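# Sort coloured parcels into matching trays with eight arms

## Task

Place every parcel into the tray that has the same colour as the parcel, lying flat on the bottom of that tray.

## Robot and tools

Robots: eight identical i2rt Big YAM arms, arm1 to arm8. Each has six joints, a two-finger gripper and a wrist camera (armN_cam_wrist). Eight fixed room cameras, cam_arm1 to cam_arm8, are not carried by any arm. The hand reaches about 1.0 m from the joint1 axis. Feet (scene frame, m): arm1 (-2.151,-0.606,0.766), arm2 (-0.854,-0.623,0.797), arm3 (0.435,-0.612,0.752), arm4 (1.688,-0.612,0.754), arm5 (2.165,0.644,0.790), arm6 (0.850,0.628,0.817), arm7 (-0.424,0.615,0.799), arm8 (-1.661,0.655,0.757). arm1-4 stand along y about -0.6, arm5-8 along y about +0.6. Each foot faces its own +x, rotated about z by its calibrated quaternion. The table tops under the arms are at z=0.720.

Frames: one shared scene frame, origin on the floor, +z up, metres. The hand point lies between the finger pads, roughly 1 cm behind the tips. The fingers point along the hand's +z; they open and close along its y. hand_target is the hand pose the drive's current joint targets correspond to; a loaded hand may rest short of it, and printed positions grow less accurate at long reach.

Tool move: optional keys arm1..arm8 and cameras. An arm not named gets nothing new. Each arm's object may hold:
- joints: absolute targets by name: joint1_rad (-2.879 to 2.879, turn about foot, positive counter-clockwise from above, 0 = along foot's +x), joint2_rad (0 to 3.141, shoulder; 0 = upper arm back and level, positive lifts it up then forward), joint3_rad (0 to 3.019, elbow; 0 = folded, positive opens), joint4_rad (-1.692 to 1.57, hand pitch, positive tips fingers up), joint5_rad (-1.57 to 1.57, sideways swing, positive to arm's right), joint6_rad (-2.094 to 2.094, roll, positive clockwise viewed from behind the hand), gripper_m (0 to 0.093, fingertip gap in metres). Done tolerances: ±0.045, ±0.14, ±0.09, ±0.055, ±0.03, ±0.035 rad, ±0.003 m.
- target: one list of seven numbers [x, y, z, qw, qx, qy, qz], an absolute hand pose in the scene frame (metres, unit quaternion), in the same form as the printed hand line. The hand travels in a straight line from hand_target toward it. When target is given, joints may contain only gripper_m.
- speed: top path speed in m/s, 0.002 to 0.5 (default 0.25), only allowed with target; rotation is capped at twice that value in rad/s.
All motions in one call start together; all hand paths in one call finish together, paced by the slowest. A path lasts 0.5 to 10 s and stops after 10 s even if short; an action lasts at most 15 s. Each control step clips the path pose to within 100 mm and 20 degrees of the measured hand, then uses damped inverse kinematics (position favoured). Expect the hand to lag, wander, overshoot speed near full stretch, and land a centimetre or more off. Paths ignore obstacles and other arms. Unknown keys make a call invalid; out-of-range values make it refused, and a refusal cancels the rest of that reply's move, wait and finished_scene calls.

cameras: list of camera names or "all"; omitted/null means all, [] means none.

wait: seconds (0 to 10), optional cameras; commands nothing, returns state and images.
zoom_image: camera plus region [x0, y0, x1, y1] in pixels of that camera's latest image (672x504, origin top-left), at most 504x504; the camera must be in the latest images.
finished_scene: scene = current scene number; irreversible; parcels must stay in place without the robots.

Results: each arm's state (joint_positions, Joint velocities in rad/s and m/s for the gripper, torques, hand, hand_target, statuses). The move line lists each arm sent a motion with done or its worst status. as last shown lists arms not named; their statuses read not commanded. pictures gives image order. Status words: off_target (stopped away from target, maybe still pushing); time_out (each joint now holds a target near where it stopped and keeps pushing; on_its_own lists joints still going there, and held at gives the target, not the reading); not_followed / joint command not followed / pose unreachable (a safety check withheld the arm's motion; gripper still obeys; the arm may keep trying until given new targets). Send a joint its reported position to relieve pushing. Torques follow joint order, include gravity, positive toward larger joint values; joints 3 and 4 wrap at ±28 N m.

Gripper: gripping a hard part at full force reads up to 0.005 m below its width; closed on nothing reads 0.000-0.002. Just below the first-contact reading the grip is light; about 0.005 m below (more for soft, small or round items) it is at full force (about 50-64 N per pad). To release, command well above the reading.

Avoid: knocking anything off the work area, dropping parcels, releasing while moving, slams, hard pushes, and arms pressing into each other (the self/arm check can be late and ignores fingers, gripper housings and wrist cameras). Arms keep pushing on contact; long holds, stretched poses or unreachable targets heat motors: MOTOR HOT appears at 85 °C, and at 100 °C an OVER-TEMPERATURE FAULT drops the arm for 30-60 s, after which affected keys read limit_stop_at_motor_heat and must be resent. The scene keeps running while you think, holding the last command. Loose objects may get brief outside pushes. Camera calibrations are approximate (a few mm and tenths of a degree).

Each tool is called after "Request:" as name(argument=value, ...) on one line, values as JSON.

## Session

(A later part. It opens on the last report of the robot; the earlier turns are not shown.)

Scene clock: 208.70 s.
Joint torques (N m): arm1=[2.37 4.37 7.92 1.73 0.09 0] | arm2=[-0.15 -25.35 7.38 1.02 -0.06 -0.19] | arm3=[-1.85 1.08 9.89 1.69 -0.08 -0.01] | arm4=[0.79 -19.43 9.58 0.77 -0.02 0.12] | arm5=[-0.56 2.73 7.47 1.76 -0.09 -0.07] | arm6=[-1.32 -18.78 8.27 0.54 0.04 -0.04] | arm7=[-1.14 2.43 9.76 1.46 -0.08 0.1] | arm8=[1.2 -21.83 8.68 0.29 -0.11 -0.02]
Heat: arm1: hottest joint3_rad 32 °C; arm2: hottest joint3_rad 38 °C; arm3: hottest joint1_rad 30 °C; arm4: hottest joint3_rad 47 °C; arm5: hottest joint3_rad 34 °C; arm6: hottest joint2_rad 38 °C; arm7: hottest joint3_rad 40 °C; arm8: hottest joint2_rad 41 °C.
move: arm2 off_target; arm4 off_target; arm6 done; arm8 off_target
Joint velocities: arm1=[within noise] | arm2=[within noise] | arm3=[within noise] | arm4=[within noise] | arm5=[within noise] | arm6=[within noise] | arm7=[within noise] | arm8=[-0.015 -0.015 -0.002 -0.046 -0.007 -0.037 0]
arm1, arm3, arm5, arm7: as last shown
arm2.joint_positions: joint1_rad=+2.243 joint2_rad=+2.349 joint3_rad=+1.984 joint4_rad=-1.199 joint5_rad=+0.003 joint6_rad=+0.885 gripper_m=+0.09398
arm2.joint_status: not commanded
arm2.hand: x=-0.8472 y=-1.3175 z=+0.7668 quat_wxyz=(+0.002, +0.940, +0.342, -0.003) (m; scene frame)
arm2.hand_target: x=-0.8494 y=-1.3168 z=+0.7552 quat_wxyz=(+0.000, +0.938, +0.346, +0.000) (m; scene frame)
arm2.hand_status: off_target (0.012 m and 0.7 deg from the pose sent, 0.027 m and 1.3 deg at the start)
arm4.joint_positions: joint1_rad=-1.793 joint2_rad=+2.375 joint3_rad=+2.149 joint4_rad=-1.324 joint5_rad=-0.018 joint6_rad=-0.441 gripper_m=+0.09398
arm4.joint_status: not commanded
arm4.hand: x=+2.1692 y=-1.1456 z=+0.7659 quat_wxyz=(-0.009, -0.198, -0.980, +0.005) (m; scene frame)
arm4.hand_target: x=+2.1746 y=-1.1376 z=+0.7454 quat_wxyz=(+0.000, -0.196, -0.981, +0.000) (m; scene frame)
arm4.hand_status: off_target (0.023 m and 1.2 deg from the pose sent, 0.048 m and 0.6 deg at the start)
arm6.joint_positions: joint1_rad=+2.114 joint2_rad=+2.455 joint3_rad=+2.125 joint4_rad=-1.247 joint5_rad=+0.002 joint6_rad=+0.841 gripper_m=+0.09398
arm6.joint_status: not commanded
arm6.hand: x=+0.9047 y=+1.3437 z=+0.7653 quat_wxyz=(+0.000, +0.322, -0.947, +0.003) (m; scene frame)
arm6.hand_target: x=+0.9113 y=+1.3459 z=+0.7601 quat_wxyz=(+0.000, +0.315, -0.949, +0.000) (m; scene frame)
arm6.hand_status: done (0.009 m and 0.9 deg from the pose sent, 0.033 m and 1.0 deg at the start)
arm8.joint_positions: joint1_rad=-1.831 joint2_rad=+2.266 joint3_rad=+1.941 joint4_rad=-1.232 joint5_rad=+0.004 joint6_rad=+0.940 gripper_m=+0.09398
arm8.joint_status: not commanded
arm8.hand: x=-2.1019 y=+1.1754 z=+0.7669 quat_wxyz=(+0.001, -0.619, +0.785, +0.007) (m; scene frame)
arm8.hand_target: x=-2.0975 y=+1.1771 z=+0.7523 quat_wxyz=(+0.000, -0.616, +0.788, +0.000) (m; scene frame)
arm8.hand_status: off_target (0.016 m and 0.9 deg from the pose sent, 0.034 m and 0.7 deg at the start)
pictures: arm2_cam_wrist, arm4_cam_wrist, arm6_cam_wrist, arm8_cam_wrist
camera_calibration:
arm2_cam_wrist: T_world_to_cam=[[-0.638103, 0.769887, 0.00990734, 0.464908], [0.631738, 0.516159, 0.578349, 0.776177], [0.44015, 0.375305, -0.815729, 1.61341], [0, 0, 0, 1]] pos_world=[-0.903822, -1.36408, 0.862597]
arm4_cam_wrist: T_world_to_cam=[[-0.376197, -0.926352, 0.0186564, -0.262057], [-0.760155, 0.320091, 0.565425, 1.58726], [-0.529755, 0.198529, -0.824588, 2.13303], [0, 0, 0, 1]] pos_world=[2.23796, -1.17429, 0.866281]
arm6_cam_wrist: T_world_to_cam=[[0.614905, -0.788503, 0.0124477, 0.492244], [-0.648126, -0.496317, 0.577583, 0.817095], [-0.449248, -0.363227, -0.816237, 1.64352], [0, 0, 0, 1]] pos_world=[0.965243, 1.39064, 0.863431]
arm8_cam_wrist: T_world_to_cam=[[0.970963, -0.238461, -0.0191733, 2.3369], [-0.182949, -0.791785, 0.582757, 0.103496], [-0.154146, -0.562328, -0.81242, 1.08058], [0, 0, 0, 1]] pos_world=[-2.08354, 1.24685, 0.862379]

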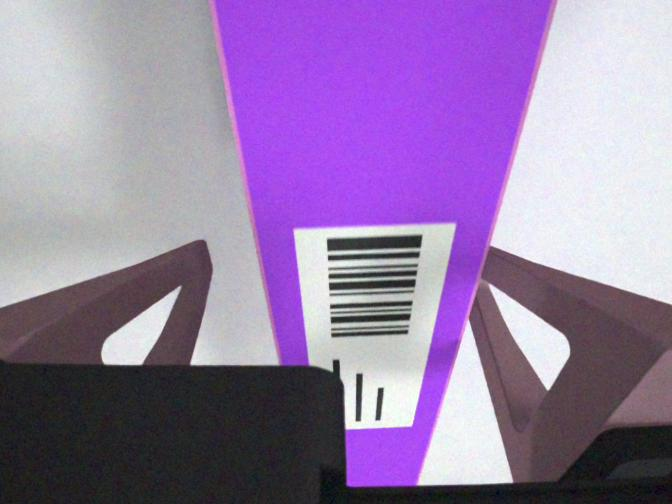

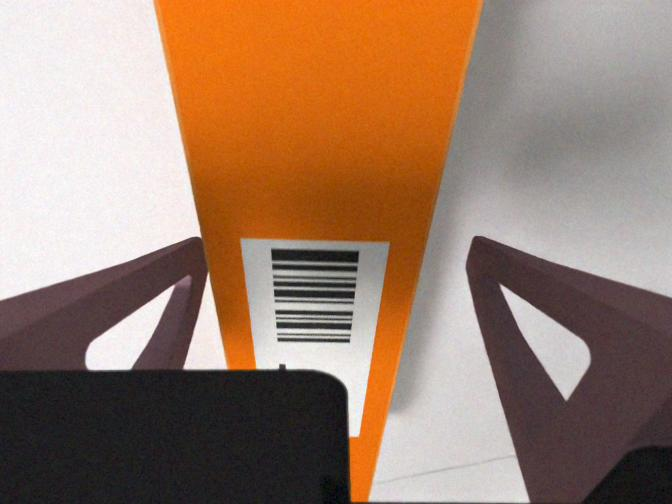

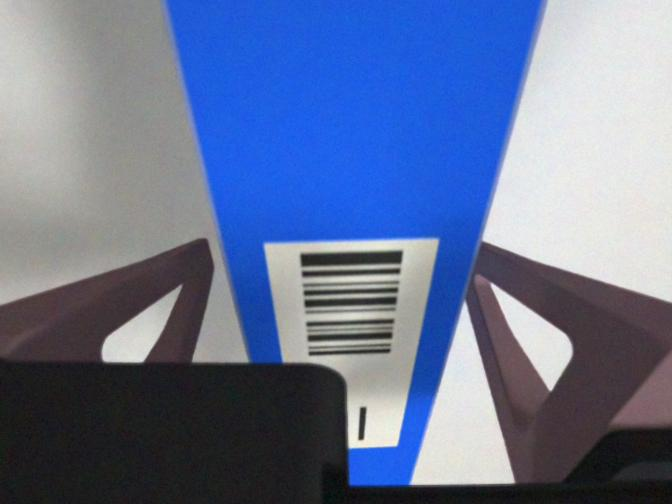

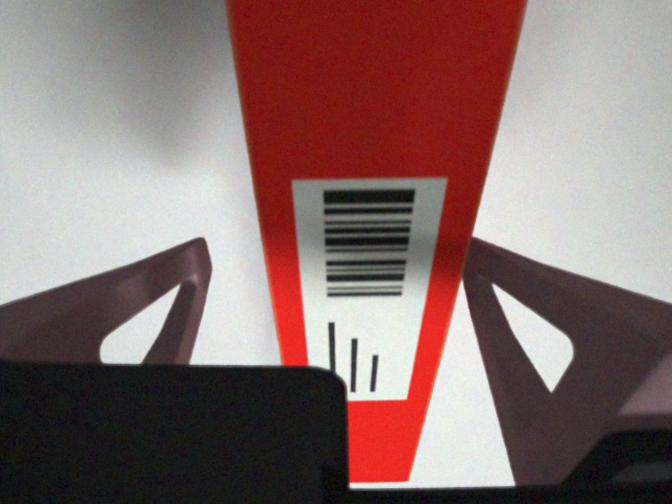

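Request:
move(arm2={"joints":{"gripper_m":0.045}}, arm4={"joints":{"gripper_m":0.045}}, arm6={"joints":{"gripper_m":0.045}}, arm8={"joints":{"gripper_m":0.045}}, cameras=[])

Request:
move(arm2={"target":[-0.8495,-1.30,0.95,0,0.938,0.346,0],"speed":0.2}, arm4={"target":[2.16,-1.13,0.95,0,0.196,0.981,0],"speed":0.2}, arm6={"target":[0.91,1.33,0.95,0,-0.315,0.949,0],"speed":0.2}, arm8={"target":[-2.09,1.17,0.95,0,0.616,-0.788,0],"speed":0.2}, cameras=["arm2_cam_wrist","arm4_cam_wrist","arm6_cam_wrist","arm8_cam_wrist"])

Scene clock: 220.50 s.
Joint torques (N m): arm1=[2.43 4.48 7.91 1.76 0.09 0.03] | arm2=[-0.15 -25.35 7.38 0.91 -0.03 -0.18] | arm3=[-1.61 0.85 9.91 1.7 -0.07 -0.01] | arm4=[0.79 -19.43 9.59 0.76 -0.03 0.11] | arm5=[-0.03 2.96 7.38 1.91 -0.08 -0.09] | arm6=[-1.32 -18.73 8.2 0.49 0.07 -0.03] | arm7=[-1.08 2.26 9.83 1.47 -0.09 0.11] | arm8=[1.38 -21.83 8.65 0.23 -0.09 -0.03]
Heat: arm1: hottest joint3_rad 32 °C; arm2: hottest joint3_rad 37 °C; arm3: hottest joint1_rad 30 °C; arm4: hottest joint3_rad 46 °C; arm5: hottest joint3_rad 35 °C; arm6: hottest joint2_rad 39 °C; arm7: hottest joint3_rad 40 °C; arm8: hottest joint2_rad 41 °C.
move: arm2 off_target; arm4 off_target; arm6 off_target; arm8 off_target
Joint velocities: within noise
arm1, arm3, arm5, arm7: as last shown
arm2.joint_positions: joint1_rad=+2.243 joint2_rad=+2.349 joint3_rad=+1.984 joint4_rad=-1.198 joint5_rad=+0.002 joint6_rad=+0.884 gripper_m=+0.05883
arm2.joint_status: gripper_m off_target (ended at +0.05886, target +0.04500)
arm2.hand: x=-0.8471 y=-1.3177 z=+0.7668 quat_wxyz=(+0.003, +0.940, +0.342, -0.002) (m; scene frame)
arm2.hand_target: x=-0.8494 y=-1.3169 z=+0.7552 quat_wxyz=(+0.000, +0.938, +0.346, +0.000) (m; scene frame)
arm2.hand_status: not commanded
arm4.joint_positions: joint1_rad=-1.793 joint2_rad=+2.375 joint3_rad=+2.149 joint4_rad=-1.324 joint5_rad=-0.017 joint6_rad=-0.440 gripper_m=+0.05965
arm4.joint_status: gripper_m off_target (ended at +0.05968, target +0.04500)
arm4.hand: x=+2.1691 y=-1.1456 z=+0.7659 quat_wxyz=(-0.009, -0.199, -0.980, +0.005) (m; scene frame)
arm4.hand_target: x=+2.1746 y=-1.1376 z=+0.7454 quat_wxyz=(+0.000, -0.196, -0.981, +0.000) (m; scene frame)
arm4.hand_status: not commanded
arm6.joint_positions: joint1_rad=+2.114 joint2_rad=+2.455 joint3_rad=+2.125 joint4_rad=-1.246 joint5_rad=+0.001 joint6_rad=+0.841 gripper_m=+0.05953
arm6.joint_status: gripper_m off_target (ended at +0.05956, target +0.04500)
arm6.hand: x=+0.9046 y=+1.3439 z=+0.7653 quat_wxyz=(+0.001, +0.322, -0.947, +0.003) (m; scene frame)
arm6.hand_target: x=+0.9113 y=+1.3459 z=+0.7601 quat_wxyz=(+0.000, +0.315, -0.949, +0.000) (m; scene frame)
arm6.hand_status: not commanded
arm8.joint_positions: joint1_rad=-1.831 joint2_rad=+2.266 joint3_rad=+1.941 joint4_rad=-1.231 joint5_rad=+0.003 joint6_rad=+0.940 gripper_m=+0.05976
arm8.joint_status: gripper_m off_target (ended at +0.05979, target +0.04500)
arm8.hand: x=-2.1019 y=+1.1757 z=+0.7669 quat_wxyz=(+0.001, -0.619, +0.785, +0.007) (m; scene frame)
arm8.hand_target: x=-2.0974 y=+1.1773 z=+0.7523 quat_wxyz=(+0.000, -0.616, +0.788, +0.000) (m; scene frame)
arm8.hand_status: not commanded
pictures: none
No camera images: "cameras" was empty.

Scene clock: 222.40 s.
Joint torques (N m): arm1=[2.2 4.42 7.97 1.69 0.11 0.01] | arm2=[-0.09 -25.88 12.27 -0.01 -0.01 -0.18] | arm3=[-1.61 1.03 9.89 1.69 -0.09 -0.01] | arm4=[-0.32 -20.6 14.97 -0.27 -0.04 0.01] | arm5=[0.03 3.02 7.42 1.78 -0.09 -0.03] | arm6=[-1.26 -20.54 13.15 -0.35 0.09 -0.03] | arm7=[-1.08 2.26 9.81 1.44 -0.06 0.11] | arm8=[1.26 -22.42 14.43 -0.72 -0.09 -0.01]
Heat: arm1: hottest joint3_rad 32 °C; arm2: hottest joint3_rad 37 °C; arm3: hottest joint1_rad 30 °C; arm4: hottest joint3_rad 46 °C; arm5: hottest joint3_rad 35 °C; arm6: hottest joint2_rad 39 °C; arm7: hottest joint3_rad 40 °C; arm8: hottest joint2_rad 41 °C.
move: arm2 off_target; arm4 off_target; arm6 off_target; arm8 off_target
Joint velocities: within noise
arm1, arm3, arm5, arm7: as last shown
arm2.joint_positions: joint1_rad=+2.243 joint2_rad=+2.182 joint3_rad=+2.112 joint4_rad=-1.548 joint5_rad=+0.002 joint6_rad=+0.884 gripper_m=+0.05883
arm2.joint_status: not commanded
arm2.hand: x=-0.8474 y=-1.2873 z=+0.9263 quat_wxyz=(-0.023, +0.939, +0.342, +0.007) (m; scene frame)
arm2.hand_target: x=-0.8494 y=-1.2988 z=+0.9500 quat_wxyz=(+0.000, +0.938, +0.346, +0.000) (m; scene frame)
arm2.hand_status: off_target (0.027 m and 2.8 deg from the pose sent, 0.184 m and 0.7 deg at the start)
arm4.joint_positions: joint1_rad=-1.793 joint2_rad=+2.257 joint3_rad=+2.357 joint4_rad=-1.684 joint5_rad=-0.017 joint6_rad=-0.440 gripper_m=+0.05966
arm4.joint_status: not commanded
arm4.hand: x=+2.1524 y=-1.1232 z=+0.9262 quat_wxyz=(+0.005, -0.199, -0.980, -0.005) (m; scene frame)
arm4.hand_target: x=+2.1590 y=-1.1287 z=+0.9497 quat_wxyz=(-0.014, -0.196, -0.980, +0.011) (m; scene frame)
arm4.hand_status: off_target (0.026 m and 0.9 deg from the pose sent, 0.185 m and 1.2 deg at the start; a joint's target at an end of its range on 26 of 57 steps)
arm6.joint_positions: joint1_rad=+2.114 joint2_rad=+2.304 joint3_rad=+2.233 joint4_rad=-1.573 joint5_rad=+0.001 joint6_rad=+0.841 gripper_m=+0.05954
arm6.joint_status: not commanded
arm6.hand: x=+0.9024 y=+1.3151 z=+0.9116 quat_wxyz=(+0.014, +0.322, -0.946, +0.034) (m; scene frame)
arm6.hand_target: x=+0.9098 y=+1.3279 z=+0.9500 quat_wxyz=(+0.000, +0.315, -0.949, +0.000) (m; scene frame)
arm6.hand_status: off_target (0.042 m and 4.2 deg from the pose sent, 0.185 m and 0.9 deg at the start)
arm8.joint_positions: joint1_rad=-1.832 joint2_rad=+2.156 joint3_rad=+2.182 joint4_rad=-1.638 joint5_rad=+0.003 joint6_rad=+0.940 gripper_m=+0.05976
arm8.joint_status: not commanded
arm8.hand: x=-2.0870 y=+1.1586 z=+0.9302 quat_wxyz=(+0.002, -0.619, +0.785, -0.021) (m; scene frame)
arm8.hand_target: x=-2.0894 y=+1.1692 z=+0.9500 quat_wxyz=(+0.000, -0.616, +0.788, +0.000) (m; scene frame)
arm8.hand_status: off_target (0.023 m and 2.4 deg from the pose sent, 0.184 m and 0.9 deg at the start)
pictures: arm2_cam_wrist, arm4_cam_wrist, arm6_cam_wrist, arm8_cam_wrist
camera_calibration:
arm2_cam_wrist: T_world_to_cam=[[-0.638673, 0.767775, 0.051171, 0.398553], [0.631272, 0.484775, 0.605383, 0.602642], [0.439992, 0.418945, -0.794287, 1.76842], [0, 0, 0, 1]] pos_world=[-0.903977, -1.33902, 1.01941]
arm4_cam_wrist: T_world_to_cam=[[-0.377123, -0.926153, 0.00425421, -0.235071], [-0.746656, 0.306745, 0.590264, 1.40964], [-0.54798, 0.219426, -0.807199, 2.29843], [0, 0, 0, 1]] pos_world=[2.22336, -1.15445, 1.02423]
arm6_cam_wrist: T_world_to_cam=[[0.615107, -0.786099, 0.0607602, 0.421882], [-0.644508, -0.456931, 0.613045, 0.629495], [-0.454151, -0.416249, -0.787708, 1.79966], [0, 0, 0, 1]] pos_world=[0.963529, 1.36838, 1.00607]
arm8_cam_wrist: T_world_to_cam=[[0.970685, -0.239059, 0.0249186, 2.2806], [-0.204381, -0.766397, 0.608986, -0.100826], [-0.126486, -0.596227, -0.792789, 1.28483], [0, 0, 0, 1]] pos_world=[-2.07184, 1.23398, 1.02317]

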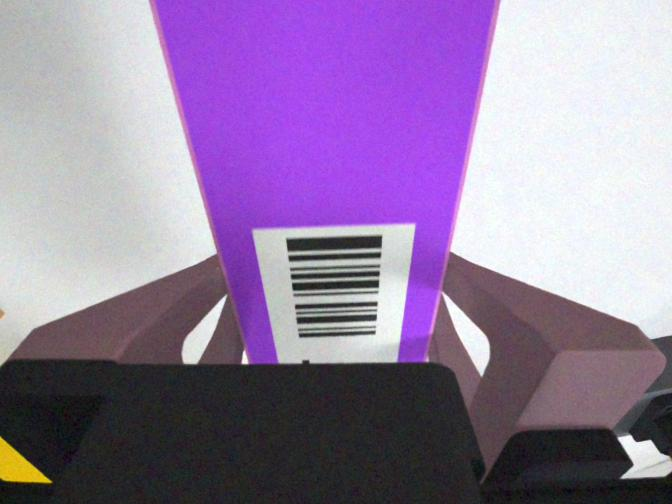

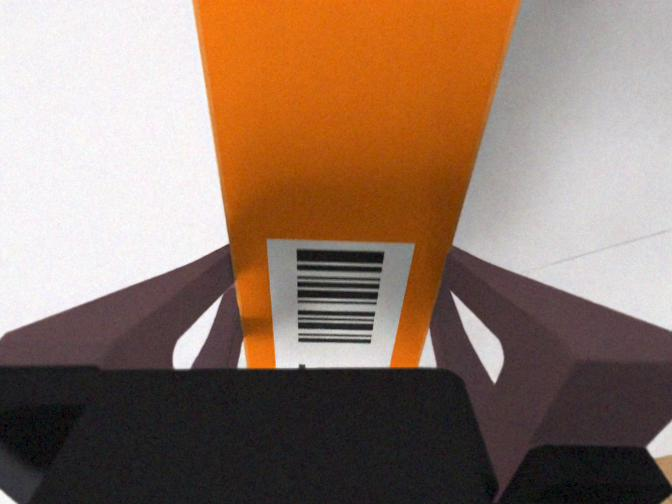

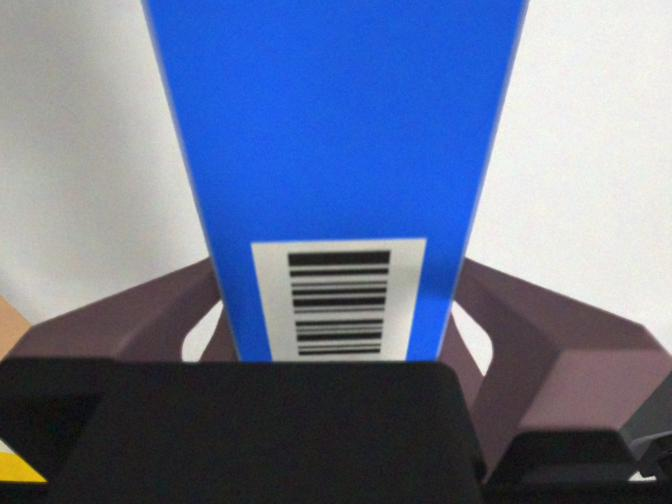

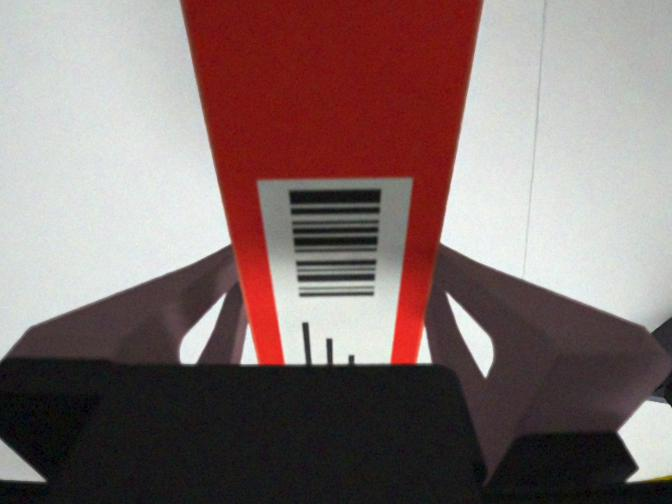

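Request:
move(arm2={"joints":{"joint2_rad":1.42,"joint3_rad":1.52,"joint4_rad":-1.66}}, arm4={"joints":{"joint2_rad":1.42,"joint3_rad":1.52,"joint4_rad":-1.66}}, arm6={"joints":{"joint2_rad":1.42,"joint3_rad":1.52,"joint4_rad":-1.66}}, arm8={"joints":{"joint2_rad":1.42,"joint3_rad":1.52,"joint4_rad":-1.66}}, cameras=[])

Request:
move(arm2={"joints":{"joint1_rad":-1.43}}, arm4={"joints":{"joint1_rad":1.794}}, arm6={"joints":{"joint1_rad":-1.33}}, arm8={"joints":{"joint1_rad":0.41}}, cameras=["cam_arm2","cam_arm4","cam_arm6","cam_arm8"])

Scene clock: 267.23 s.
Joint torques (N m): arm1=[2.14 4.42 7.99 1.69 0.09 0.01] | arm2=[-0.09 -13.1 8.17 0.35 -0.01 -0.18] | arm3=[-1.79 0.97 9.88 1.69 -0.07 -0.01] | arm4=[-0.09 -9.23 10.13 0.47 -0.04 0.01] | arm5=[-0.26 2.9 7.31 1.89 -0.06 -0.05] | arm6=[-1.32 -8.94 8.91 -0.01 0.09 -0.04] | arm7=[-1.03 2.14 9.77 1.47 -0.07 0.11] | arm8=[1.32 -10.23 9.36 -0.35 -0.08 -0.04]
Heat: arm1: hottest joint3_rad 32 °C; arm2: hottest joint3_rad 39 °C; arm3: hottest joint1_rad 30 °C; arm4: hottest joint3_rad 49 °C; arm5: hottest joint3_rad 35 °C; arm6: hottest joint3_rad 39 °C; arm7: hottest joint3_rad 40 °C; arm8: hottest joint2_rad 42 °C.
move: arm2 done; arm4 done; arm6 done; arm8 done
Joint velocities: within noise
arm1, arm3, arm5, arm7: as last shown
arm2.joint_positions: joint1_rad=+2.243 joint2_rad=+1.417 joint3_rad=+1.520 joint4_rad=-1.655 joint5_rad=+0.002 joint6_rad=+0.884 gripper_m=+0.05883
arm2.joint_status: all done
arm2.hand: x=-0.8502 y=-1.0386 z=+1.1057 quat_wxyz=(+0.008, +0.940, +0.342, -0.004) (m; scene frame)
arm2.hand_target: x=-0.8514 y=-1.0380 z=+1.1042 quat_wxyz=(+0.004, +0.938, +0.346, -0.002) (m; scene frame)
arm2.hand_status: not commanded
arm4.joint_positions: joint1_rad=-1.793 joint2_rad=+1.416 joint3_rad=+1.521 joint4_rad=-1.666 joint5_rad=-0.017 joint6_rad=-0.440 gripper_m=+0.05966
arm4.joint_status: all done
arm4.hand: x=+1.9685 y=-0.9146 z=+1.0627 quat_wxyz=(-0.004, -0.199, -0.980, +0.002) (m; scene frame)
arm4.hand_target: x=+1.9700 y=-0.9157 z=+1.0607 quat_wxyz=(-0.004, -0.196, -0.981, +0.003) (m; scene frame)
arm4.hand_status: not commanded
arm6.joint_positions: joint1_rad=+2.114 joint2_rad=+1.426 joint3_rad=+1.514 joint4_rad=-1.656 joint5_rad=+0.001 joint6_rad=+0.841 gripper_m=+0.05955
arm6.joint_status: all done
arm6.hand: x=+0.8821 y=+1.0427 z=+1.1199 quat_wxyz=(-0.001, +0.322, -0.947, -0.001) (m; scene frame)
arm6.hand_target: x=+0.8857 y=+1.0416 z=+1.1247 quat_wxyz=(-0.002, +0.315, -0.949, -0.005) (m; scene frame)
arm6.hand_status: not commanded
arm8.joint_positions: joint1_rad=-1.832 joint2_rad=+1.411 joint3_rad=+1.522 joint4_rad=-1.656 joint5_rad=+0.003 joint6_rad=+0.940 gripper_m=+0.05976
arm8.joint_status: all done
arm8.hand: x=-1.9285 y=+0.9723 z=+1.0686 quat_wxyz=(+0.001, -0.619, +0.786, +0.012) (m; scene frame)
arm8.hand_target: x=-1.9265 y=+0.9743 z=+1.0646 quat_wxyz=(+0.000, -0.616, +0.788, +0.005) (m; scene frame)
arm8.hand_status: not commanded
pictures: none
No camera images: "cameras" was empty.

Scene clock: 270.63 s.
Joint torques (N m): arm1=[2.2 4.54 7.99 1.61 0.1 0.01] | arm2=[0.32 -13.16 8.17 0.34 -0.02 -0.18] | arm3=[-1.61 0.85 9.89 1.69 -0.08 -0.02] | arm4=[-0.85 -9.11 10.14 0.5 -0.06 0.01] | arm5=[-0.79 3.49 7.53 1.66 -0.08 -0.04] | arm6=[0.15 -9 8.9 0.02 0.04 -0.04] | arm7=[-1.08 2.14 9.81 1.48 -0.07 0.12] | arm8=[1.2 -10.4 9.42 -0.29 0.07 -0.05]
Heat: arm1: hottest joint3_rad 32 °C; arm2: hottest joint3_rad 39 °C; arm3: hottest joint1_rad 30 °C; arm4: hottest joint3_rad 48 °C; arm5: hottest joint3_rad 35 °C; arm6: hottest joint3_rad 39 °C; arm7: hottest joint3_rad 40 °C; arm8: hottest joint2_rad 41 °C.
move: arm2 done; arm4 done; arm6 done; arm8 done
Joint velocities: within noise
arm1.joint_positions: joint1_rad=+1.444 joint2_rad=+0.521 joint3_rad=+1.431 joint4_rad=-1.508 joint5_rad=+0.032 joint6_rad=-0.133 gripper_m=+0.09398
arm1.joint_status: not commanded
arm1.hand: x=-2.0619 y=-0.4631 z=+1.3059 quat_wxyz=(-0.427, +0.478, -0.745, -0.183) (m; scene frame)
arm1.hand_target: x=-2.0652 y=-0.4645 z=+1.3137 quat_wxyz=(-0.434, +0.480, -0.738, -0.190) (m; scene frame)
arm1.hand_status: not commanded
arm2.joint_positions: joint1_rad=-1.431 joint2_rad=+1.421 joint3_rad=+1.520 joint4_rad=-1.655 joint5_rad=+0.002 joint6_rad=+0.884 gripper_m=+0.05905
arm2.joint_status: all done
arm2.hand: x=-0.6460 y=-0.2628 z=+1.1048 quat_wxyz=(-0.005, +0.083, -0.997, -0.006) (m; scene frame)
arm2.hand_target: x=-0.6475 y=-0.2636 z=+1.1050 quat_wxyz=(-0.003, +0.089, -0.996, -0.005) (m; scene frame)
arm2.hand_status: not commanded
arm3.joint_positions: joint1_rad=-1.207 joint2_rad=+0.623 joint3_rad=+1.443 joint4_rad=-1.225 joint5_rad=+0.214 joint6_rad=-0.288 gripper_m=+0.09397
arm3.joint_status: not commanded
arm3.hand: x=+0.5257 y=-0.3944 z=+1.3440 quat_wxyz=(-0.523, +0.557, -0.615, -0.194) (m; scene frame)
arm3.hand_target: x=+0.5276 y=-0.3991 z=+1.3573 quat_wxyz=(-0.535, +0.546, -0.614, -0.197) (m; scene frame)
arm3.hand_status: not commanded
arm4.joint_positions: joint1_rad=+1.805 joint2_rad=+1.416 joint3_rad=+1.521 joint4_rad=-1.666 joint5_rad=-0.017 joint6_rad=-0.441 gripper_m=+0.05992
arm4.joint_status: all done
arm4.hand: x=+1.3076 y=-0.4559 z=+1.0660 quat_wxyz=(+0.011, +0.999, +0.028, -0.014) (m; scene frame)
arm4.hand_target: x=+1.3078 y=-0.4507 z=+1.0639 quat_wxyz=(+0.010, +1.000, +0.024, -0.014) (m; scene frame)
arm4.hand_status: not commanded
arm5.joint_positions: joint1_rad=+0.693 joint2_rad=+0.625 joint3_rad=+1.427 joint4_rad=-1.371 joint5_rad=+0.120 joint6_rad=-0.097 gripper_m=+0.09397
arm5.joint_status: not commanded
arm5.hand: x=+1.9484 y=+0.5651 z=+1.3386 quat_wxyz=(+0.026, +0.854, +0.203, -0.479) (m; scene frame)
arm5.hand_target: x=+1.9510 y=+0.5646 z=+1.3511 quat_wxyz=(+0.030, +0.847, +0.203, -0.491) (m; scene frame)
arm5.hand_status: not commanded
arm6.joint_positions: joint1_rad=-1.338 joint2_rad=+1.426 joint3_rad=+1.514 joint4_rad=-1.656 joint5_rad=+0.002 joint6_rad=+0.841 gripper_m=+0.05965
arm6.joint_status: all done
arm6.hand: x=+0.6935 y=+0.2434 z=+1.1199 quat_wxyz=(-0.001, -0.985, -0.172, +0.002) (m; scene frame)
arm6.hand_target: x=+0.6973 y=+0.2428 z=+1.1247 quat_wxyz=(-0.005, -0.985, -0.173, +0.003) (m; scene frame)
arm6.hand_status: not commanded
arm7.joint_positions: joint1_rad=-1.014 joint2_rad=+0.496 joint3_rad=+1.379 joint4_rad=-1.460 joint5_rad=-0.022 joint6_rad=+0.046 gripper_m=+0.09397
arm7.joint_status: not commanded
arm7.hand: x=-0.4342 y=+0.4441 z=+1.3303 quat_wxyz=(-0.337, -0.657, -0.585, +0.336) (m; scene frame)
arm7.hand_target: x=-0.4355 y=+0.4469 z=+1.3403 quat_wxyz=(-0.342, -0.655, -0.578, +0.345) (m; scene frame)
arm7.hand_status: not commanded
arm8.joint_positions: joint1_rad=+0.415 joint2_rad=+1.413 joint3_rad=+1.522 joint4_rad=-1.656 joint5_rad=-0.001 joint6_rad=+0.940 gripper_m=+0.05973
arm8.joint_status: all done
arm8.hand: x=-1.7402 y=+0.2484 z=+1.0689 quat_wxyz=(-0.012, -0.976, -0.218, +0.004) (m; scene frame)
arm8.hand_target: x=-1.7425 y=+0.2488 z=+1.0654 quat_wxyz=(-0.005, -0.976, -0.216, +0.003) (m; scene frame)
arm8.hand_status: not commanded
pictures: cam_arm2, cam_arm4, cam_arm6, cam_arm8

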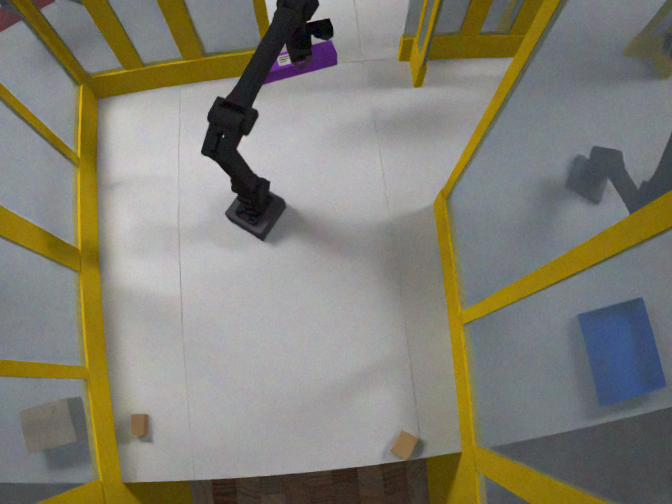

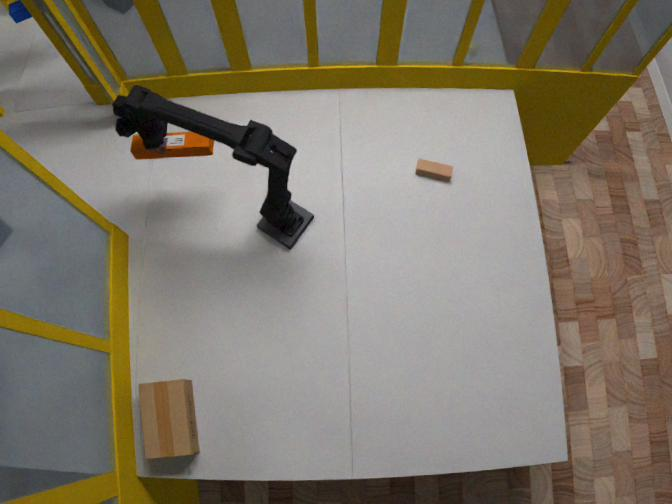

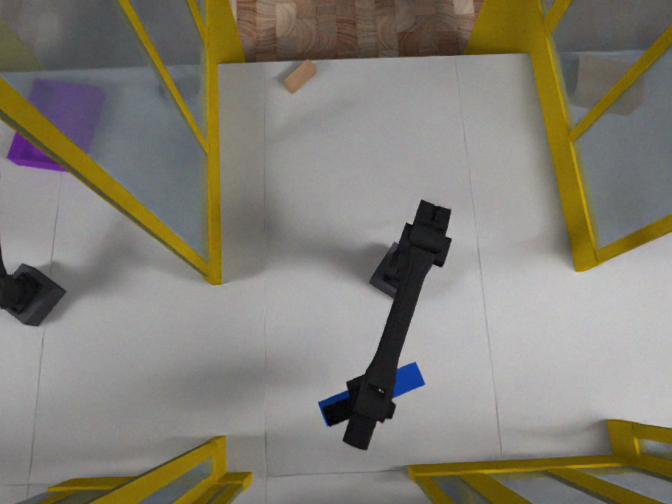

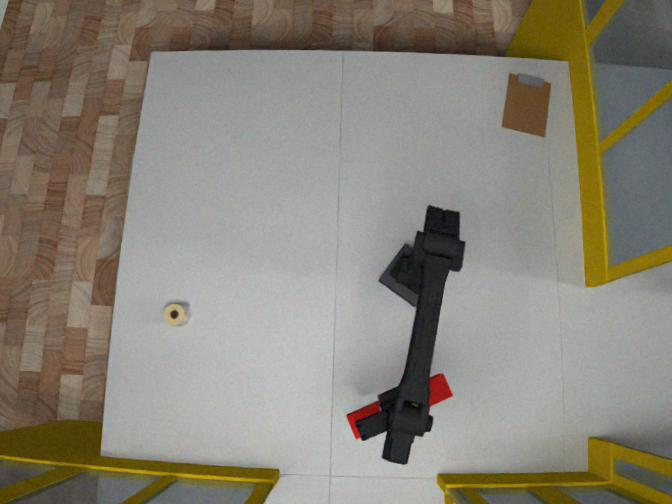

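Request:
move(arm2={"target":[-0.5,0.0,0.9,0,-0.707,0.707,0],"speed":0.25}, arm4={"target":[1.06,-0.35,0.9,0,1,0,0],"speed":0.25}, arm6={"target":[0.6,0.0,0.9,0,-0.707,-0.707,0],"speed":0.25}, arm8={"target":[-1.79,0.0,0.9,0,-0.707,-0.707,0],"speed":0.25}, cameras=[])

Request:
move(arm2={"target":[-0.5,0.0,0.785,0,-0.707,0.707,0],"speed":0.15}, arm4={"target":[1.06,-0.35,0.785,0,1,0,0],"speed":0.15}, arm6={"target":[0.6,0.0,0.785,0,-0.707,-0.707,0],"speed":0.15}, arm8={"target":[-1.79,0.0,0.785,0,-0.707,-0.707,0],"speed":0.15}, cameras=["cam_arm2","cam_arm3","cam_arm8"])

Scene clock: 292.10 s.
Joint torques (N m): arm1=[2.2 4.72 7.91 1.63 0.09 0.01] | arm2=[0.67 -25.99 12.4 0.06 -0.11 -0.25] | arm3=[-1.73 1.08 9.91 1.7 -0.08 -0.01] | arm4=[0.03 -17.96 15.46 -0.36 -0.02 0.12] | arm5=[-0.32 2.73 7.62 1.81 -0.1 -0.04] | arm6=[-0.03 -16.85 12.88 -0.27 -0.05 -0.19] | arm7=[-1.14 2.2 9.78 1.46 -0.08 0.11] | arm8=[1.61 -20.6 14.43 -0.59 -0.09 -0.11]
Heat: arm1: hottest joint3_rad 32 °C; arm2: hottest joint3_rad 40 °C; arm3: hottest joint1_rad 30 °C; arm4: hottest joint3_rad 47 °C; arm5: hottest joint3_rad 35 °C; arm6: hottest joint3_rad 38 °C; arm7: hottest joint3_rad 40 °C; arm8: hottest joint3_rad 38 °C.
move: arm2 off_target; arm4 off_target; arm6 off_target; arm8 off_target
Joint velocities: within noise
arm1, arm3, arm5, arm7: as last shown
arm2.joint_positions: joint1_rad=-1.431 joint2_rad=+2.325 joint3_rad=+2.263 joint4_rad=-1.539 joint5_rad=+0.002 joint6_rad=-0.500 gripper_m=+0.05898
arm2.joint_status: not commanded
arm2.hand: x=-0.5024 y=-0.0125 z=+0.8887 quat_wxyz=(+0.014, +0.700, -0.714, +0.005) (m; scene frame)
arm2.hand_target: x=-0.5005 y=-0.0007 z=+0.9000 quat_wxyz=(-0.001, +0.707, -0.707, +0.000) (m; scene frame)
arm2.hand_status: off_target (0.017 m and 2.0 deg from the pose sent, 0.364 m and 80.5 deg at the start)
arm4.joint_positions: joint1_rad=+1.805 joint2_rad=+2.178 joint3_rad=+2.112 joint4_rad=-1.541 joint5_rad=+0.011 joint6_rad=-0.397 gripper_m=+0.05991
arm4.joint_status: not commanded
arm4.hand: x=+1.0729 y=-0.3583 z=+0.8900 quat_wxyz=(+0.007, +1.000, +0.006, +0.013) (m; scene frame)
arm4.hand_target: x=+1.0609 y=-0.3503 z=+0.9001 quat_wxyz=(+0.000, +1.000, +0.000, -0.001) (m; scene frame)
arm4.hand_status: off_target (0.018 m and 1.9 deg from the pose sent, 0.316 m and 3.8 deg at the start)
arm6.joint_positions: joint1_rad=-1.338 joint2_rad=+2.190 joint3_rad=+1.961 joint4_rad=-1.380 joint5_rad=+0.001 joint6_rad=-0.369 gripper_m=+0.05962
arm6.joint_status: not commanded
arm6.hand: x=+0.6021 y=+0.0175 z=+0.8841 quat_wxyz=(+0.008, -0.713, -0.701, -0.018) (m; scene frame)
arm6.hand_target: x=+0.6006 y=+0.0009 z=+0.9003 quat_wxyz=(+0.000, -0.707, -0.707, +0.001) (m; scene frame)
arm6.hand_status: off_target (0.024 m and 2.4 deg from the pose sent, 0.341 m and 70.3 deg at the start)
arm8.joint_positions: joint1_rad=+0.415 joint2_rad=+2.129 joint3_rad=+2.037 joint4_rad=-1.502 joint5_rad=+0.000 joint6_rad=-0.185 gripper_m=+0.05971
arm8.joint_status: not commanded
arm8.hand: x=-1.7862 y=+0.0126 z=+0.8931 quat_wxyz=(+0.006, -0.709, -0.705, -0.009) (m; scene frame)
arm8.hand_target: x=-1.7899 y=+0.0007 z=+0.8999 quat_wxyz=(+0.000, -0.707, -0.707, +0.000) (m; scene frame)
arm8.hand_status: off_target (0.015 m and 1.3 deg from the pose sent, 0.304 m and 64.8 deg at the start)
pictures: none
No camera images: "cameras" was empty.

Scene clock: 293.60 s.
Joint torques (N m): arm1=[2.2 4.66 7.97 1.61 0.11 0.01] | arm2=[0.67 -27.63 8.28 0.91 -0.12 -0.21] | arm3=[-1.61 1.08 9.91 1.73 -0.08 -0.01] | arm4=[-0.15 -18.96 10.09 0.7 -0.02 0.1] | arm5=[0.03 3.49 7.38 1.81 -0.08 -0.04] | arm6=[-0.09 -18.14 8.36 0.54 -0.04 -0.18] | arm7=[-1.2 2.2 9.8 1.47 -0.06 0.11] | arm8=[1.79 -21.48 9.47 0.27 -0.1 -0.11]
Heat: arm1: hottest joint3_rad 32 °C; arm2: hottest joint3_rad 39 °C; arm3: hottest joint1_rad 30 °C; arm4: hottest joint3_rad 47 °C; arm5: hottest joint3_rad 35 °C; arm6: hottest joint3_rad 38 °C; arm7: hottest joint3_rad 40 °C; arm8: hottest joint3_rad 38 °C.
move: arm2 done; arm4 done; arm6 done; arm8 done
Joint velocities: within noise
arm1, arm3, arm5, arm7: as last shown
arm2.joint_positions: joint1_rad=-1.431 joint2_rad=+2.406 joint3_rad=+2.135 joint4_rad=-1.316 joint5_rad=+0.002 joint6_rad=-0.501 gripper_m=+0.05898
arm2.joint_status: not commanded
arm2.hand: x=-0.4988 y=-0.0060 z=+0.7838 quat_wxyz=(+0.008, +0.700, -0.714, +0.003) (m; scene frame)
arm2.hand_target: x=-0.5001 y=+0.0000 z=+0.7851 quat_wxyz=(+0.000, +0.707, -0.707, +0.000) (m; scene frame)
arm2.hand_status: done (0.006 m and 1.5 deg from the pose sent, 0.105 m and 2.0 deg at the start)
arm4.joint_positions: joint1_rad=+1.805 joint2_rad=+2.247 joint3_rad=+1.974 joint4_rad=-1.306 joint5_rad=+0.011 joint6_rad=-0.397 gripper_m=+0.05991
arm4.joint_status: not commanded
arm4.hand: x=+1.0608 y=-0.3548 z=+0.7930 quat_wxyz=(+0.001, +1.000, +0.006, +0.000) (m; scene frame)
arm4.hand_target: x=+1.0602 y=-0.3501 z=+0.7850 quat_wxyz=(+0.000, +1.000, +0.000, +0.000) (m; scene frame)
arm4.hand_status: done (0.009 m and 0.7 deg from the pose sent, 0.106 m and 1.9 deg at the start)
arm6.joint_positions: joint1_rad=-1.338 joint2_rad=+2.306 joint3_rad=+1.885 joint4_rad=-1.172 joint5_rad=+0.001 joint6_rad=-0.369 gripper_m=+0.05962
arm6.joint_status: not commanded
arm6.hand: x=+0.5983 y=+0.0082 z=+0.7810 quat_wxyz=(+0.005, -0.713, -0.701, -0.010) (m; scene frame)
arm6.hand_target: x=+0.6002 y=+0.0001 z=+0.7849 quat_wxyz=(+0.000, -0.707, -0.707, +0.000) (m; scene frame)
arm6.hand_status: done (0.009 m and 1.6 deg from the pose sent, 0.101 m and 2.4 deg at the start)
arm8.joint_positions: joint1_rad=+0.415 joint2_rad=+2.207 joint3_rad=+1.902 joint4_rad=-1.268 joint5_rad=+0.000 joint6_rad=-0.185 gripper_m=+0.05971
arm8.joint_status: not commanded
arm8.hand: x=-1.7881 y=+0.0024 z=+0.7920 quat_wxyz=(+0.000, -0.709, -0.705, -0.001) (m; scene frame)
arm8.hand_target: x=-1.7900 y=+0.0000 z=+0.7850 quat_wxyz=(+0.000, -0.707, -0.707, +0.000) (m; scene frame)
arm8.hand_status: done (0.008 m and 0.4 deg from the pose sent, 0.109 m and 1.3 deg at the start)
pictures: cam_arm2, cam_arm3, cam_arm8

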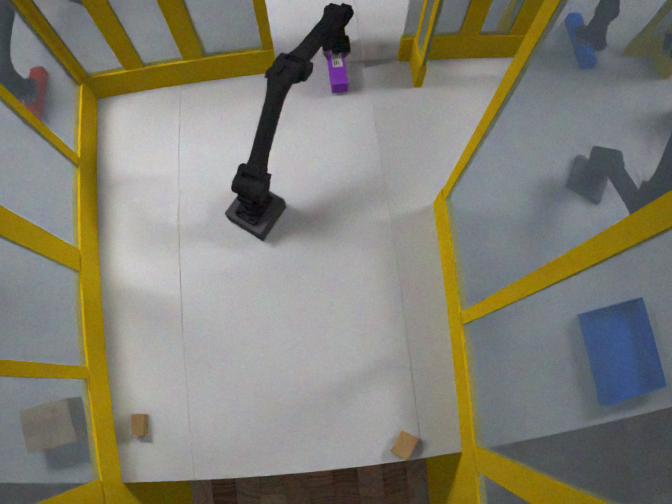

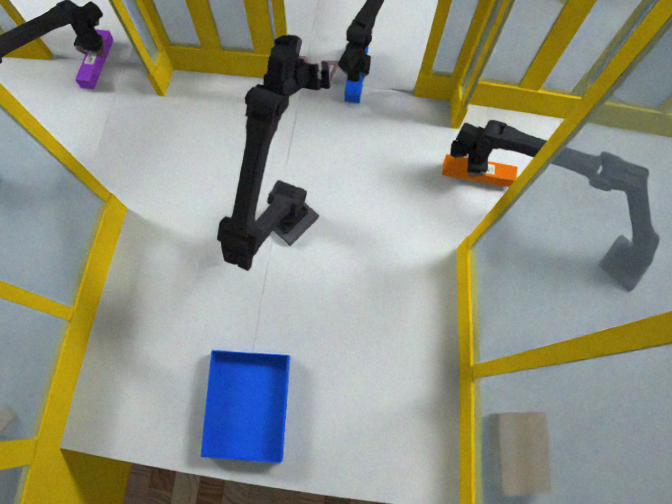

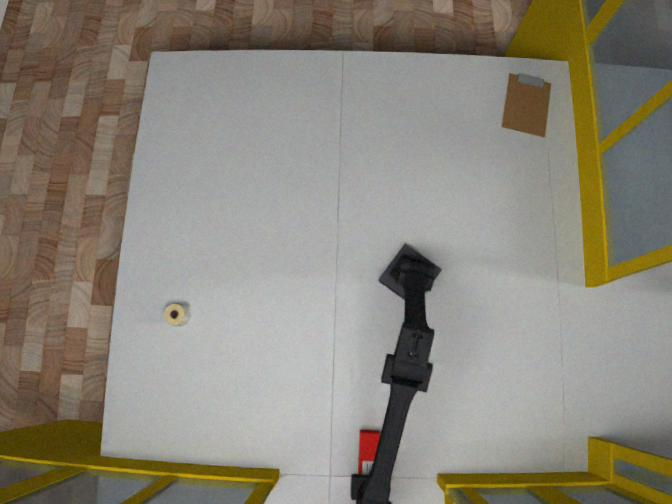

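Request:
move(arm2={"target":[-0.5,0.0,0.757,0,-0.707,0.707,0],"speed":0.06}, arm4={"target":[1.06,-0.35,0.751,0,1,0,0],"speed":0.06}, arm6={"target":[0.6,0.0,0.757,0,-0.707,-0.707,0],"speed":0.06}, arm8={"target":[-1.79,0.0,0.752,0,-0.707,-0.707,0],"speed":0.06}, cameras=[])

Scene clock: 300.63 s.
Joint torques (N m): arm1=[2.37 4.01 7.9 1.69 0.09 0.02] | arm2=[0.67 -26.52 7.76 0.91 -0.12 -0.21] | arm3=[-1.67 1.03 9.94 1.68 -0.08 -0.01] | arm4=[-0.21 -18.55 9.5 0.72 -0.02 0.1] | arm5=[-0.67 3.14 7.51 1.81 -0.11 -0.04] | arm6=[-0.09 -16.97 7.79 0.44 -0.04 -0.18] | arm7=[-1.08 2.32 9.77 1.46 -0.07 0.11] | arm8=[1.73 -21.01 8.91 0.24 -0.11 -0.09]
Heat: arm1: hottest joint3_rad 32 °C; arm2: hottest joint3_rad 39 °C; arm3: hottest joint1_rad 30 °C; arm4: hottest joint3_rad 47 °C; arm5: hottest joint3_rad 35 °C; arm6: hottest joint3_rad 38 °C; arm7: hottest joint3_rad 40 °C; arm8: hottest joint2_rad 38 °C.
move: arm2 off_target; arm4 off_target; arm6 done; arm8 off_target
Joint velocities: within noise
arm1, arm3, arm5, arm7: as last shown
arm2.joint_positions: joint1_rad=-1.431 joint2_rad=+2.419 joint3_rad=+2.117 joint4_rad=-1.264 joint5_rad=+0.002 joint6_rad=-0.502 gripper_m=+0.05898
arm2.joint_status: not commanded
arm2.hand: x=-0.4964 y=-0.0019 z=+0.7683 quat_wxyz=(-0.003, +0.700, -0.714, +0.000) (m; scene frame)
arm2.hand_target: x=-0.5002 y=-0.0002 z=+0.7570 quat_wxyz=(+0.000, +0.707, -0.707, +0.000) (m; scene frame)
arm2.hand_status: off_target (0.012 m and 1.2 deg from the pose sent, 0.027 m and 1.5 deg at the start)
arm4.joint_positions: joint1_rad=+1.805 joint2_rad=+2.271 joint3_rad=+1.943 joint4_rad=-1.238 joint5_rad=+0.011 joint6_rad=-0.397 gripper_m=+0.05991
arm4.joint_status: not commanded
arm4.hand: x=+1.0577 y=-0.3539 z=+0.7660 quat_wxyz=(-0.001, +1.000, +0.006, -0.006) (m; scene frame)
arm4.hand_target: x=+1.0604 y=-0.3501 z=+0.7510 quat_wxyz=(+0.000, +1.000, +0.000, +0.000) (m; scene frame)
arm4.hand_status: off_target (0.016 m and 1.0 deg from the pose sent, 0.042 m and 0.7 deg at the start)
arm6.joint_positions: joint1_rad=-1.338 joint2_rad=+2.326 joint3_rad=+1.877 joint4_rad=-1.119 joint5_rad=+0.001 joint6_rad=-0.370 gripper_m=+0.05962
arm6.joint_status: not commanded
arm6.hand: x=+0.5960 y=+0.0025 z=+0.7652 quat_wxyz=(+0.000, -0.712, -0.702, +0.002) (m; scene frame)
arm6.hand_target: x=+0.6002 y=+0.0002 z=+0.7570 quat_wxyz=(+0.000, -0.707, -0.707, +0.000) (m; scene frame)
arm6.hand_status: done (0.009 m and 0.9 deg from the pose sent, 0.026 m and 1.6 deg at the start)
arm8.joint_positions: joint1_rad=+0.415 joint2_rad=+2.229 joint3_rad=+1.873 joint4_rad=-1.201 joint5_rad=+0.000 joint6_rad=-0.186 gripper_m=+0.05971
arm8.joint_status: not commanded
arm8.hand: x=-1.7888 y=-0.0009 z=+0.7674 quat_wxyz=(-0.004, -0.709, -0.705, +0.006) (m; scene frame)
arm8.hand_target: x=-1.7900 y=+0.0003 z=+0.7523 quat_wxyz=(+0.000, -0.707, -0.707, +0.000) (m; scene frame)
arm8.hand_status: off_target (0.016 m and 0.9 deg from the pose sent, 0.040 m and 0.4 deg at the start)
pictures: none
No camera images: "cameras" was empty.


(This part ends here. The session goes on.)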